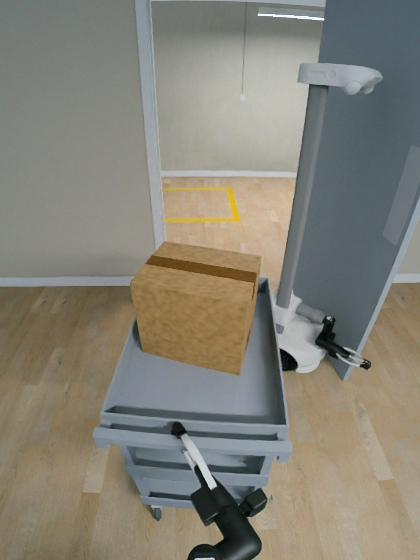

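Request:
move --r2 '{"base":{"translate_m":0.35,"strafe_m":-0.03},"pace":"slow","contact_limits":{"translate_m":0.25}}' --blocking false

Request:
wait --seconds 6 --cameras '["r2_head_camera","r1_head_right_camera"]'

Scene clock: 392.60 s.
move: r2 moving
r1: as last shown
r1.lidar_m: 0.25 0.25 0.25 0.25 0.40 3.67 1.12 1.90 0.56 0.46 0.94 3.39
r1.motor_effort: lift_m=+15(15) arm_m=-4(4) wheel_0=+3(3) wheel_1=+8(8) wheel_2=-5(5)
r1.servo_current: wrist_yaw_rad=39(65) wrist_pitch_rad=46(46) wrist_roll_rad=46(59) gripper_m=46(52)
r1.wrist_depth_mm: 106 125 - - - - - / 108 125 - - - - - / 111 125 - - - - - / 111 128 - - - - - / 108 125 - - 1983 1808 1756 / 110 127 190 193 1060 1008 991 / 107 124 180 181 152 741 715
r2.base_odometry: x=-2.193 y=-0.861 heading=-2.836
r2.turned_by_wheels: +0.000
r2.turned_by_imu: +0.001
r2.base_tilt: forward=-0.7 right=+0.1
r2.lidar_m: 0.38 0.42 2.24 2.15 2.27 3.14 3.77 3.58 2.69 2.58 2.75 0.39
r2.base_status: translate_m moving; strafe_m moving
r2.joint_positions: lift_m=+0.680 arm_m=+0.000 wrist_yaw_rad=+0.498 wrist_pitch_rad=+0.003 wrist_roll_rad=+1.569 gripper_m=-0.029
r2.joint_status: not commanded
r2.measured_speeds: translate_m=+0.049 strafe_m=-0.003 rotate_rad=+0.002 lift_m=+0.000 arm_m=+0.000 wrist_yaw_rad=+0.000 wrist_pitch_rad=+0.000 wrist_roll_rad=+0.000
r2.motor_effort: lift_m=+20(20) arm_m=+4(5) wheel_0=+8(8) wheel_1=+4(8) wheel_2=-13(14)
r2.servo_current: wrist_yaw_rad=52(52) wrist_pitch_rad=46(46) wrist_roll_rad=46(52) gripper_m=85(91)
r2.contact_limits: translate_m 0.25
r2.hand_pose: x=+0.4660 y=+0.0611 z=+0.8571 quat_wxyz=(+0.686, +0.684, +0.175, +0.173) (m; r2's base frame)
r2.wrist_depth_mm: 340 340 338 - 146 - - / - 375 379 - 159 - - / - 433 439 108 176 - - / - - 504 120 195 - - / - - - 138 219 1576 496 / - - 186 155 178 1576 1182 / - - - - 336 336 349
pictures: none

Scene clock: 396.90 s.
earlier move: r2 done
r1.base_odometry: x=-1.985 y=-0.268 heading=-1.492
r1.turned_by_wheels: +0.000
r1.turned_by_imu: +0.000
r1.base_tilt: forward=-1.6 right=+1.3
r1.lidar_m: 0.25 0.25 0.25 0.25 0.42 3.70 1.13 0.30 0.30 0.39 1.01 3.42
r1.base_status: not commanded
r1.joint_positions: lift_m=+0.100 arm_m=+0.000 wrist_yaw_rad=-0.002 wrist_pitch_rad=+0.002 wrist_roll_rad=+0.000 gripper_m=-0.010
r1.joint_status: not commanded
r1.measured_speeds: all 0
r1.motor_effort: lift_m=+15(15) arm_m=-4(4) wheel_0=+3(4) wheel_1=+8(8) wheel_2=-5(5)
r1.servo_current: wrist_yaw_rad=46(72) wrist_pitch_rad=39(59) wrist_roll_rad=39(65) gripper_m=39(52)
r1.hand_pose: x=+0.4591 y=-0.0880 z=+0.2779 quat_wxyz=(+1.000, +0.000, +0.001, -0.001) (m; r1's base frame)
r1.wrist_depth_mm: 106 125 - - - - - / 108 125 - - - - - / 111 125 - - - - - / 111 128 - - - - - / 108 124 - - 1983 1808 1808 / 110 127 189 194 1078 1042 1008 / 107 123 180 181 152 741 715
r2.base_odometry: x=-2.523 y=-0.935 heading=-2.835
r2.turned_by_wheels: +0.001
r2.turned_by_imu: +0.003
r2.base_tilt: forward=-0.7 right=+0.1
r2.lidar_m: 0.40 0.44 2.24 2.17 2.28 3.20 4.14 3.59 2.66 2.57 1.07 0.38
r2.base_status: done
r2.joint_positions: lift_m=+0.680 arm_m=+0.000 wrist_yaw_rad=+0.504 wrist_pitch_rad=+0.003 wrist_roll_rad=+1.569 gripper_m=-0.029
r2.joint_status: not commanded
r2.measured_speeds: all 0
r2.motor_effort: lift_m=+20(20) arm_m=+4(5) wheel_0=+7(14) wheel_1=+5(9) wheel_2=-5(14)
r2.servo_current: wrist_yaw_rad=46(65) wrist_pitch_rad=39(46) wrist_roll_rad=52(65) gripper_m=91(91)
r2.contact_limits: translate_m 0.25
r2.hand_pose: x=+0.4656 y=+0.0626 z=+0.8571 quat_wxyz=(+0.686, +0.684, +0.177, +0.175) (m; r2's base frame)
r2.wrist_depth_mm: 1464 340 334 - 140 - - / 1576 375 379 - 154 - - / - 436 439 - 171 - - / - - 488 114 191 1618 - / - - - 130 212 1618 492 / - - 187 151 179 1618 1182 / - - - - 345 336 349
wait: 4.30 of 6 s (r2 has come to rest)
pictures: r1_head_right_camera, r2_head_camera
Images, in order (width x height): r1_head_right_camera 420x672, r2_head_camera 420x560.

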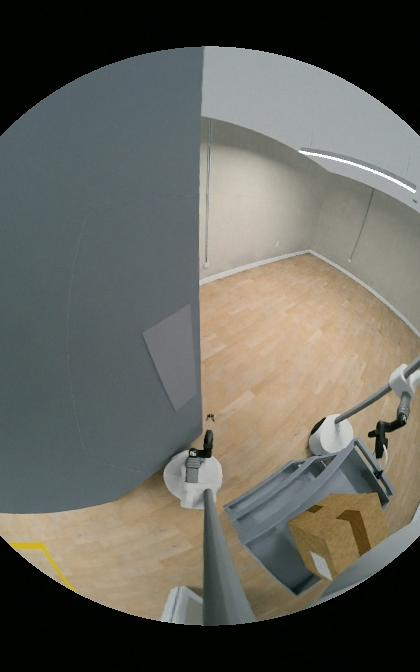

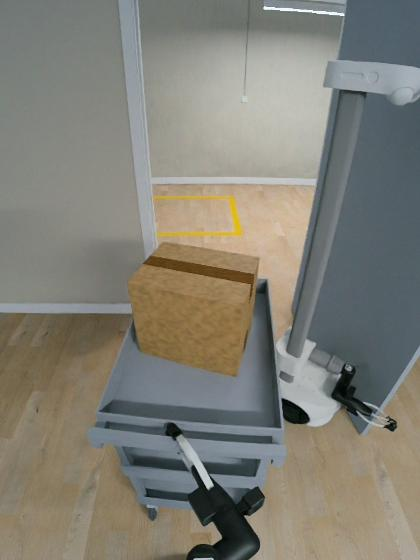

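Request:
move --r2 '{"base":{"translate_m":0.3,"strafe_m":-0.02},"pace":"slow","contact_limits":{"translate_m":0.2}}' --blocking false

Request:
wait --seconds 6 --cameras '["r2_head_camera","r1_head_right_camera"]'

Scene clock: 405.87 s.
move: r2 moving
r1: as last shown
r1.lidar_m: 0.25 0.25 0.25 0.25 0.40 3.70 1.11 0.32 0.32 0.42 1.01 3.43
r1.motor_effort: lift_m=+15(15) arm_m=-4(4) wheel_0=+3(3) wheel_1=+7(8) wheel_2=-5(5)
r1.servo_current: wrist_yaw_rad=65(65) wrist_pitch_rad=39(46) wrist_roll_rad=46(65) gripper_m=46(46)
r1.wrist_depth_mm: 106 125 - - - - - / 108 125 - - - - - / 111 125 - - - - - / 111 128 - - - - - / 108 125 - - 1983 1863 1756 / 110 127 190 195 1042 1025 991 / 107 124 180 180 152 732 732
r2.base_odometry: x=-2.535 y=-0.938 heading=-2.834
r2.turned_by_wheels: +0.001
r2.turned_by_imu: +0.001
r2.base_tilt: forward=-0.7 right=+0.1
r2.lidar_m: 0.39 0.42 2.26 2.19 2.31 3.15 4.13 3.58 2.65 2.55 1.06 0.40
r2.base_status: translate_m moving; strafe_m moving
r2.joint_positions: lift_m=+0.680 arm_m=+0.000 wrist_yaw_rad=+0.504 wrist_pitch_rad=+0.003 wrist_roll_rad=+1.569 gripper_m=-0.029
r2.joint_status: not commanded
r2.measured_speeds: translate_m=+0.048 strafe_m=-0.003 rotate_rad=+0.000 lift_m=+0.000 arm_m=+0.000 wrist_yaw_rad=+0.000 wrist_pitch_rad=+0.000 wrist_roll_rad=+0.000
r2.motor_effort: lift_m=+20(20) arm_m=+4(4) wheel_0=+9(15) wheel_1=+7(8) wheel_2=-10(10)
r2.servo_current: wrist_yaw_rad=52(59) wrist_pitch_rad=39(52) wrist_roll_rad=46(52) gripper_m=85(91)
r2.contact_limits: translate_m 0.2
r2.hand_pose: x=+0.4656 y=+0.0626 z=+0.8571 quat_wxyz=(+0.686, +0.684, +0.177, +0.175) (m; r2's base frame)
r2.wrist_depth_mm: 1430 336 332 - 140 - - / 1464 375 377 - 154 - - / - 436 436 - 170 - - / - - 484 114 191 1576 - / - - - 129 211 1618 488 / - - 187 150 179 1618 1182 / - - - - 343 338 351
pictures: none

Scene clock: 409.67 s.
earlier move: r2 done
r1.base_odometry: x=-1.985 y=-0.268 heading=-1.492
r1.turned_by_wheels: +0.000
r1.turned_by_imu: +0.000
r1.base_tilt: forward=-1.6 right=+1.2
r1.lidar_m: 0.25 0.25 0.26 0.25 0.38 3.71 0.31 0.30 0.31 0.43 0.95 3.40
r1.base_status: not commanded
r1.joint_positions: lift_m=+0.100 arm_m=+0.000 wrist_yaw_rad=-0.002 wrist_pitch_rad=+0.002 wrist_roll_rad=+0.000 gripper_m=-0.010
r1.joint_status: not commanded
r1.measured_speeds: all 0
r1.motor_effort: lift_m=+15(15) arm_m=-4(4) wheel_0=+3(4) wheel_1=+8(8) wheel_2=-5(5)
r1.servo_current: wrist_yaw_rad=39(72) wrist_pitch_rad=46(52) wrist_roll_rad=59(65) gripper_m=46(46)
r1.hand_pose: x=+0.4591 y=-0.0880 z=+0.2779 quat_wxyz=(+1.000, +0.000, +0.001, -0.001) (m; r1's base frame)
r1.wrist_depth_mm: 106 125 - - - - - / 108 125 - - - - - / 111 125 - - - - - / 111 128 - - - - - / 108 125 - - 1921 1863 1808 / 110 128 189 194 1042 1025 1008 / 107 123 180 181 153 741 723
r2.base_odometry: x=-2.815 y=-1.007 heading=-2.835
r2.turned_by_wheels: +0.000
r2.turned_by_imu: +0.001
r2.base_tilt: forward=-0.7 right=+0.0
r2.lidar_m: 0.38 0.44 2.20 2.18 2.30 3.22 - 3.55 2.64 2.55 0.78 0.41
r2.base_status: done
r2.joint_positions: lift_m=+0.680 arm_m=+0.000 wrist_yaw_rad=+0.504 wrist_pitch_rad=+0.003 wrist_roll_rad=+1.569 gripper_m=-0.029
r2.joint_status: not commanded
r2.measured_speeds: all 0
r2.motor_effort: lift_m=+20(20) arm_m=+4(5) wheel_0=+6(15) wheel_1=+5(9) wheel_2=-6(11)
r2.servo_current: wrist_yaw_rad=59(65) wrist_pitch_rad=46(52) wrist_roll_rad=46(59) gripper_m=78(91)
r2.contact_limits: translate_m 0.2
r2.hand_pose: x=+0.4656 y=+0.0626 z=+0.8571 quat_wxyz=(+0.686, +0.684, +0.177, +0.175) (m; r2's base frame)
r2.wrist_depth_mm: - 340 334 - 141 - - / - 377 379 - 155 - - / - 436 436 - 172 - - / - - 488 115 192 564 - / - - - 131 213 1499 488 / - - 183 151 179 1576 1182 / - - - - 338 334 349
wait: 3.80 of 6 s (r2 has come to rest)
pictures: r1_head_right_camera, r2_head_camera
Images, in order (width x height): r1_head_right_camera 420x672, r2_head_camera 420x560.

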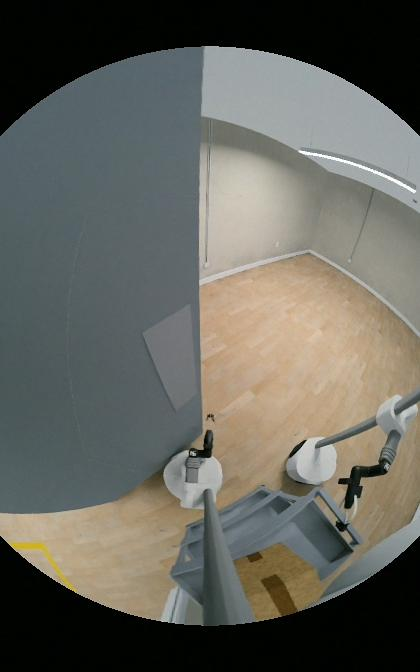

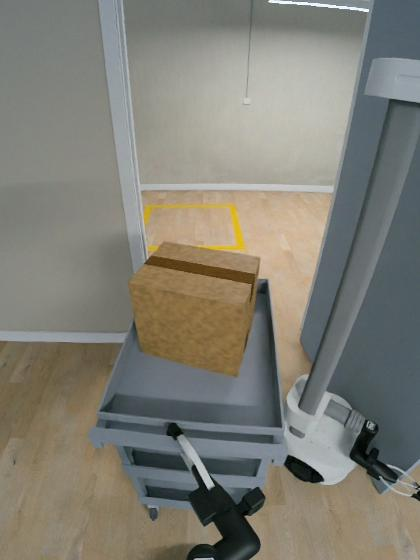

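Request:
move --r2 '{"base":{"strafe_m":0.11},"joints":{"wrist_yaw_rad":0.1},"speeds":{"wrist_yaw_rad":0.35},"pace":"slow","contact_limits":{"strafe_m":0.3}}' --blocking false

Request:
wait --seconds 3

Request:
move --r2 '{"base":{"translate_m":0.25},"pace":"slow","contact_limits":{"translate_m":0.2}}' --blocking false

Request:
wait --seconds 6 --cameras '["r2_head_camera","r1_head_right_camera","r2_head_right_camera"]'

Scene clock: 431.17 s.
move: r2 moving
r1: as last shown
r1.base_tilt: forward=-1.6 right=+1.3
r1.lidar_m: 0.25 0.25 0.25 0.25 0.41 3.71 0.32 0.29 0.33 0.42 5.04 3.40
r1.motor_effort: lift_m=+15(15) arm_m=-4(4) wheel_0=+3(4) wheel_1=+7(8) wheel_2=-5(5)
r1.servo_current: wrist_yaw_rad=39(65) wrist_pitch_rad=39(52) wrist_roll_rad=39(59) gripper_m=39(46)
r1.wrist_depth_mm: 106 125 - - - - - / 108 125 - - - - - / 111 125 - - - - - / 111 128 - - - - - / 108 124 - - 1921 1863 1708 / 110 127 190 194 1060 1008 991 / 107 124 180 180 152 750 715
r2.base_odometry: x=-2.811 y=-1.021 heading=-2.834
r2.turned_by_wheels: +0.001
r2.turned_by_imu: +0.001
r2.base_tilt: forward=-0.7 right=+0.0
r2.lidar_m: 0.41 0.44 2.23 2.16 2.25 3.18 - 3.57 2.65 2.57 0.80 0.41
r2.base_status: strafe_m moving
r2.joint_positions: lift_m=+0.680 arm_m=+0.000 wrist_yaw_rad=+0.379 wrist_pitch_rad=+0.003 wrist_roll_rad=+1.569 gripper_m=-0.029
r2.joint_status: wrist_yaw_rad moving
r2.measured_speeds: translate_m=+0.001 strafe_m=+0.057 rotate_rad=-0.005 lift_m=+0.000 arm_m=+0.000 wrist_yaw_rad=-0.400 wrist_pitch_rad=+0.000 wrist_roll_rad=+0.000
r2.motor_effort: lift_m=+20(20) arm_m=+4(5) wheel_0=-1(3) wheel_1=+11(11) wheel_2=+1(6)
r2.servo_current: wrist_yaw_rad=280(280) wrist_pitch_rad=39(46) wrist_roll_rad=46(59) gripper_m=85(91)
r2.contact_limits: strafe_m 0.3
r2.hand_pose: x=+0.4711 y=+0.0255 z=+0.8571 quat_wxyz=(+0.695, +0.694, +0.134, +0.132) (m; r2's base frame)
r2.wrist_depth_mm: - 343 338 102 156 - - / - 375 370 108 168 - - / - 424 427 116 182 - - / - 488 488 131 199 - - / - - 530 144 219 1430 512 / - - 184 158 179 1537 477 / - - - - - 1576 1205
pictures: none

Scene clock: 432.90 s.
earlier move: r2 done
r1.base_odometry: x=-1.985 y=-0.268 heading=-1.492
r1.turned_by_wheels: +0.000
r1.turned_by_imu: +0.000
r1.base_tilt: forward=-1.6 right=+1.3
r1.lidar_m: 0.25 0.25 0.25 0.25 0.39 3.69 0.32 0.29 0.30 0.42 5.04 3.41
r1.base_status: not commanded
r1.joint_positions: lift_m=+0.100 arm_m=+0.000 wrist_yaw_rad=-0.002 wrist_pitch_rad=+0.002 wrist_roll_rad=+0.000 gripper_m=-0.010
r1.joint_status: not commanded
r1.measured_speeds: all 0
r1.motor_effort: lift_m=+15(15) arm_m=-3(4) wheel_0=+3(4) wheel_1=+8(8) wheel_2=-5(5)
r1.servo_current: wrist_yaw_rad=52(72) wrist_pitch_rad=33(52) wrist_roll_rad=39(72) gripper_m=39(52)
r1.hand_pose: x=+0.4591 y=-0.0880 z=+0.2779 quat_wxyz=(+1.000, +0.000, +0.001, -0.001) (m; r1's base frame)
r1.wrist_depth_mm: 106 125 - - - - - / 108 125 - - - - - / 111 125 - - - - - / 111 128 - - - - - / 108 125 - - 1983 1863 1808 / 110 127 190 194 1060 1008 991 / 107 124 180 180 152 732 723
r2.base_odometry: x=-2.782 y=-1.111 heading=-2.835
r2.turned_by_wheels: -0.001
r2.turned_by_imu: -0.001
r2.base_tilt: forward=-0.7 right=+0.1
r2.lidar_m: 0.42 0.42 2.15 2.08 2.19 3.03 - 3.71 2.75 2.65 0.81 0.42
r2.base_status: done
r2.joint_positions: lift_m=+0.680 arm_m=+0.000 wrist_yaw_rad=+0.096 wrist_pitch_rad=+0.003 wrist_roll_rad=+1.569 gripper_m=-0.029
r2.joint_status: all done
r2.measured_speeds: all 0
r2.motor_effort: lift_m=+20(20) arm_m=+4(5) wheel_0=-7(14) wheel_1=+3(11) wheel_2=+0(6)
r2.servo_current: wrist_yaw_rad=52(280) wrist_pitch_rad=39(52) wrist_roll_rad=46(59) gripper_m=91(91)
r2.contact_limits: strafe_m 0.3
r2.hand_pose: x=+0.4663 y=-0.0594 z=+0.8571 quat_wxyz=(+0.707, +0.706, +0.035, +0.033) (m; r2's base frame)
r2.wrist_depth_mm: - - - 144 199 - - / - 404 402 148 205 750 - / - 427 424 153 213 - - / - 462 449 158 220 820 - / - 488 488 165 227 - - / - 504 186 170 180 - 525 / - - - - - - 469
wait: 1.73 of 3 s (r2 has come to rest)
pictures: none

Scene clock: 433.40 s.
move: r2 moving
r1: as last shown
r1.lidar_m: 0.25 0.25 0.25 0.25 0.39 3.69 0.31 0.29 0.31 0.44 5.05 3.39
r1.motor_effort: lift_m=+15(15) arm_m=-4(4) wheel_0=+3(4) wheel_1=+8(8) wheel_2=-5(5)
r1.servo_current: wrist_yaw_rad=59(59) wrist_pitch_rad=39(46) wrist_roll_rad=39(59) gripper_m=39(52)
r1.wrist_depth_mm: 106 125 - - - - - / 108 125 - - - - - / 111 125 - - - - - / 111 128 - - - - - / 108 125 - - 1921 1863 1756 / 110 128 190 194 1060 1025 991 / 107 124 180 181 153 732 715
r2.base_odometry: x=-2.793 y=-1.115 heading=-2.835
r2.turned_by_wheels: +0.000
r2.turned_by_imu: +0.000
r2.base_tilt: forward=-0.8 right=+0.1
r2.lidar_m: 0.41 0.46 2.17 2.08 2.19 3.04 - 3.73 2.77 2.65 0.78 0.42
r2.base_status: translate_m moving
r2.joint_positions: lift_m=+0.680 arm_m=+0.000 wrist_yaw_rad=+0.096 wrist_pitch_rad=+0.003 wrist_roll_rad=+1.569 gripper_m=-0.029
r2.joint_status: not commanded
r2.measured_speeds: translate_m=+0.047 strafe_m=+0.000 rotate_rad=-0.002 lift_m=+0.000 arm_m=+0.000 wrist_yaw_rad=+0.000 wrist_pitch_rad=+0.000 wrist_roll_rad=+0.000
r2.motor_effort: lift_m=+20(20) arm_m=+4(4) wheel_0=+6(8) wheel_1=+6(7) wheel_2=-13(15)
r2.servo_current: wrist_yaw_rad=46(59) wrist_pitch_rad=46(46) wrist_roll_rad=39(46) gripper_m=85(91)
r2.contact_limits: translate_m 0.2
r2.hand_pose: x=+0.4663 y=-0.0594 z=+0.8571 quat_wxyz=(+0.707, +0.706, +0.035, +0.033) (m; r2's base frame)
r2.wrist_depth_mm: - - - 143 198 - - / - 404 402 148 204 768 - / - 424 418 152 212 - - / - 459 449 158 219 831 - / - 488 484 164 227 - - / - 500 186 169 179 - 521 / - - - - 242 - 469
pictures: none

Scene clock: 436.70 s.
earlier move: r2 done
r1.base_odometry: x=-1.985 y=-0.268 heading=-1.492
r1.turned_by_wheels: +0.000
r1.turned_by_imu: +0.000
r1.base_tilt: forward=-1.6 right=+1.3
r1.lidar_m: 0.25 0.25 0.25 0.25 0.42 0.48 0.34 0.31 0.34 0.62 5.05 3.41
r1.base_status: not commanded
r1.joint_positions: lift_m=+0.100 arm_m=+0.000 wrist_yaw_rad=-0.002 wrist_pitch_rad=+0.002 wrist_roll_rad=+0.000 gripper_m=-0.010
r1.joint_status: not commanded
r1.measured_speeds: all 0
r1.motor_effort: lift_m=+15(15) arm_m=-4(4) wheel_0=+3(4) wheel_1=+7(8) wheel_2=-5(5)
r1.servo_current: wrist_yaw_rad=46(65) wrist_pitch_rad=46(52) wrist_roll_rad=59(72) gripper_m=39(52)
r1.hand_pose: x=+0.4591 y=-0.0880 z=+0.2779 quat_wxyz=(+1.000, +0.000, +0.001, -0.001) (m; r1's base frame)
r1.wrist_depth_mm: 106 125 - - - - - / 108 125 - - - - - / 111 125 - - - - - / 111 128 - - - - - / 108 125 - - - 1863 1808 / 110 128 190 194 1060 1025 991 / 107 124 180 181 153 741 707
r2.base_odometry: x=-3.020 y=-1.187 heading=-2.835
r2.turned_by_wheels: +0.000
r2.turned_by_imu: -0.001
r2.base_tilt: forward=-0.7 right=+0.1
r2.lidar_m: 0.43 0.45 1.85 2.07 2.16 3.03 - 3.77 2.78 0.87 0.64 0.41
r2.base_status: done
r2.joint_positions: lift_m=+0.680 arm_m=+0.000 wrist_yaw_rad=+0.096 wrist_pitch_rad=+0.003 wrist_roll_rad=+1.569 gripper_m=-0.029
r2.joint_status: not commanded
r2.measured_speeds: all 0
r2.motor_effort: lift_m=+20(20) arm_m=+4(5) wheel_0=+0(8) wheel_1=+3(8) wheel_2=-9(16)
r2.servo_current: wrist_yaw_rad=52(65) wrist_pitch_rad=46(46) wrist_roll_rad=46(59) gripper_m=85(91)
r2.contact_limits: translate_m 0.2
r2.hand_pose: x=+0.4663 y=-0.0594 z=+0.8571 quat_wxyz=(+0.707, +0.706, +0.035, +0.033) (m; r2's base frame)
r2.wrist_depth_mm: - - - 141 195 - - / - 397 397 145 202 778 - / - 424 421 151 210 - - / - 462 449 157 218 820 - / - 500 484 163 226 - - / - - 186 168 180 - - / - - - - - - 462
wait: 3.30 of 6 s (r2 has come to rest)
pictures: r1_head_right_camera, r2_head_camera, r2_head_right_camera
Images, in order (width x height): r1_head_right_camera 420x672, r2_head_camera 420x560, r2_head_right_camera 420x672.

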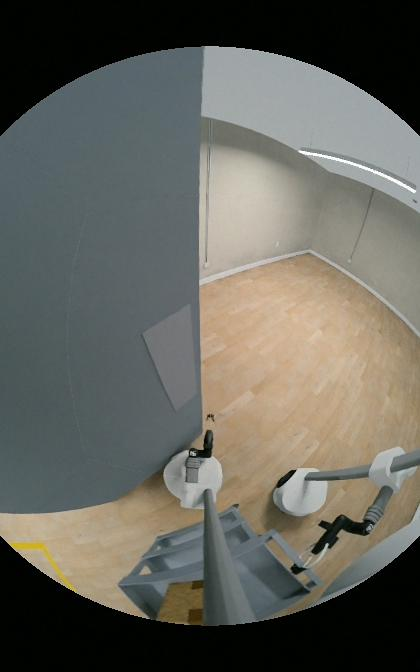

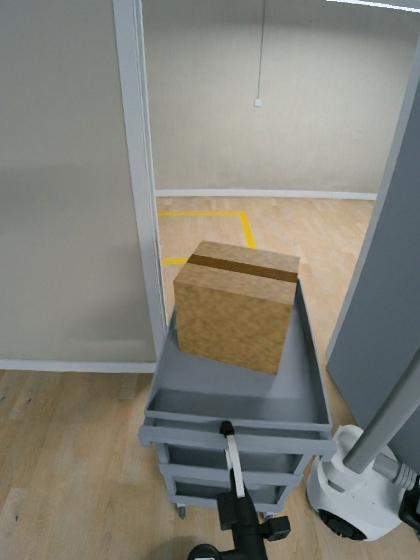

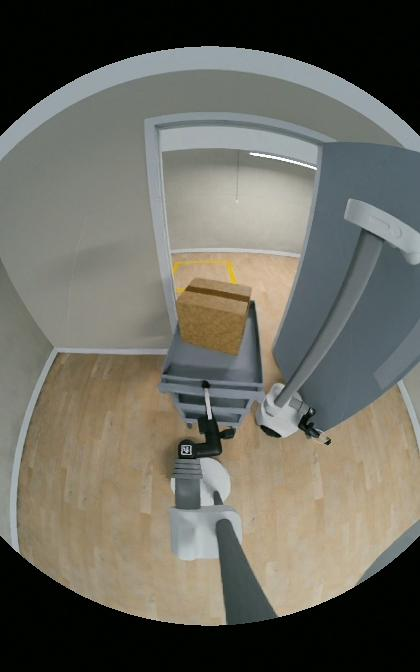

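Request:
move --r2 '{"base":{"translate_m":0.35},"pace":"slow","contact_limits":{"translate_m":0.2}}' --blocking false

Request:
wait --seconds 6 --cameras '["r2_head_camera","r2_head_right_camera","r2_head_left_camera"]'

Scene clock: 443.73 s.
move: r2 moving
r1: as last shown
r1.lidar_m: 0.25 0.25 0.27 0.25 0.40 0.50 0.35 0.31 0.36 0.64 5.04 3.41
r1.motor_effort: lift_m=+15(15) arm_m=-4(4) wheel_0=+3(3) wheel_1=+7(8) wheel_2=-5(5)
r1.servo_current: wrist_yaw_rad=52(72) wrist_pitch_rad=46(46) wrist_roll_rad=46(65) gripper_m=46(52)
r1.wrist_depth_mm: 106 125 - - - - - / 109 125 - - - - - / 111 125 - - - - - / 111 128 - - - - - / 108 124 - - 1983 1921 1708 / 110 128 190 195 1060 1008 1008 / 107 124 180 180 153 732 723
r2.base_odometry: x=-3.032 y=-1.190 heading=-2.836
r2.turned_by_wheels: +0.000
r2.turned_by_imu: +0.000
r2.base_tilt: forward=-0.7 right=+0.0
r2.lidar_m: 0.41 0.43 1.85 2.07 2.17 3.05 - 3.72 2.75 0.84 0.63 0.41
r2.base_status: translate_m moving
r2.joint_positions: lift_m=+0.680 arm_m=+0.000 wrist_yaw_rad=+0.096 wrist_pitch_rad=+0.003 wrist_roll_rad=+1.569 gripper_m=-0.029
r2.joint_status: not commanded
r2.measured_speeds: translate_m=+0.048 strafe_m=+0.000 rotate_rad=+0.000 lift_m=+0.000 arm_m=+0.000 wrist_yaw_rad=+0.000 wrist_pitch_rad=+0.000 wrist_roll_rad=+0.000
r2.motor_effort: lift_m=+20(20) arm_m=+4(5) wheel_0=+3(7) wheel_1=+5(6) wheel_2=-13(15)
r2.servo_current: wrist_yaw_rad=52(65) wrist_pitch_rad=46(52) wrist_roll_rad=46(52) gripper_m=85(91)
r2.contact_limits: translate_m 0.2
r2.hand_pose: x=+0.4663 y=-0.0594 z=+0.8571 quat_wxyz=(+0.707, +0.706, +0.035, +0.033) (m; r2's base frame)
r2.wrist_depth_mm: - - - 140 195 - - / - 397 397 145 202 768 - / - 424 418 151 209 - - / - 466 452 156 217 831 - / - 504 488 163 227 - - / - - 185 168 179 - - / - - - - - - 459
pictures: none

Scene clock: 448.00 s.
earlier move: r2 done
r1.base_odometry: x=-1.985 y=-0.268 heading=-1.492
r1.turned_by_wheels: +0.000
r1.turned_by_imu: +0.000
r1.base_tilt: forward=-1.6 right=+1.3
r1.lidar_m: 0.25 0.25 0.25 0.25 0.40 0.55 0.39 0.48 0.49 3.44 5.04 3.38
r1.base_status: not commanded
r1.joint_positions: lift_m=+0.100 arm_m=+0.000 wrist_yaw_rad=-0.002 wrist_pitch_rad=+0.002 wrist_roll_rad=+0.000 gripper_m=-0.010
r1.joint_status: not commanded
r1.measured_speeds: all 0
r1.motor_effort: lift_m=+15(15) arm_m=-4(4) wheel_0=+2(4) wheel_1=+8(8) wheel_2=-5(5)
r1.servo_current: wrist_yaw_rad=39(72) wrist_pitch_rad=46(52) wrist_roll_rad=33(72) gripper_m=39(52)
r1.hand_pose: x=+0.4591 y=-0.0880 z=+0.2779 quat_wxyz=(+1.000, +0.000, +0.001, -0.001) (m; r1's base frame)
r1.wrist_depth_mm: 106 125 - - - - - / 108 125 - - - - - / 111 125 - - - - - / 111 128 - - - - - / 108 125 - - 1983 1808 1756 / 110 127 190 195 1060 1025 991 / 107 124 180 180 153 741 715
r2.base_odometry: x=-3.353 y=-1.292 heading=-2.836
r2.turned_by_wheels: +0.000
r2.turned_by_imu: +0.000
r2.base_tilt: forward=-0.7 right=+0.1
r2.lidar_m: 0.41 0.44 1.35 2.05 2.16 3.05 - 3.75 2.78 0.47 0.48 0.42
r2.base_status: done
r2.joint_positions: lift_m=+0.680 arm_m=+0.000 wrist_yaw_rad=+0.096 wrist_pitch_rad=+0.003 wrist_roll_rad=+1.569 gripper_m=-0.029
r2.joint_status: not commanded
r2.measured_speeds: all 0
r2.motor_effort: lift_m=+20(20) arm_m=+5(5) wheel_0=+2(7) wheel_1=+4(8) wheel_2=-9(15)
r2.servo_current: wrist_yaw_rad=52(72) wrist_pitch_rad=39(52) wrist_roll_rad=65(65) gripper_m=85(91)
r2.contact_limits: translate_m 0.2
r2.hand_pose: x=+0.4663 y=-0.0594 z=+0.8571 quat_wxyz=(+0.707, +0.706, +0.035, +0.033) (m; r2's base frame)
r2.wrist_depth_mm: - - - 136 192 - - / - 394 387 142 198 759 - / - 421 418 148 206 - - / - 466 452 154 216 - - / - - 496 162 226 - - / - - 186 168 180 - 500 / - - - - - - -
wait: 4.27 of 6 s (r2 has come to rest)
pictures: r2_head_camera, r2_head_left_camera, r2_head_right_camera
Images, in order (width x height): r2_head_camera 420x560, r2_head_left_camera 420x672, r2_head_right_camera 420x672.

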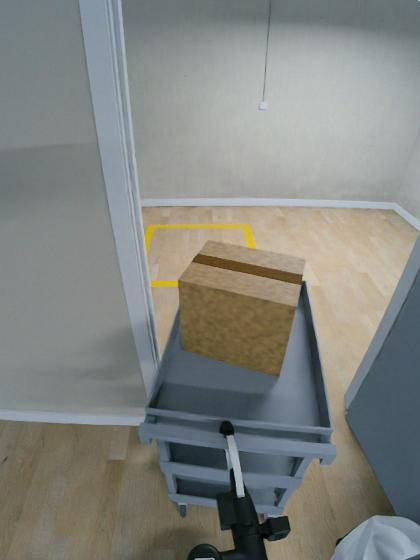

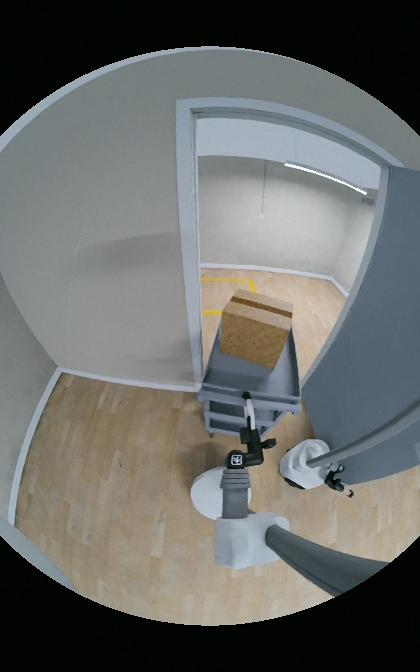

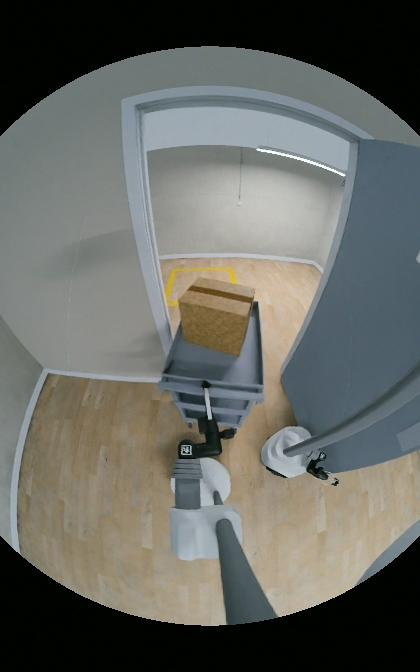

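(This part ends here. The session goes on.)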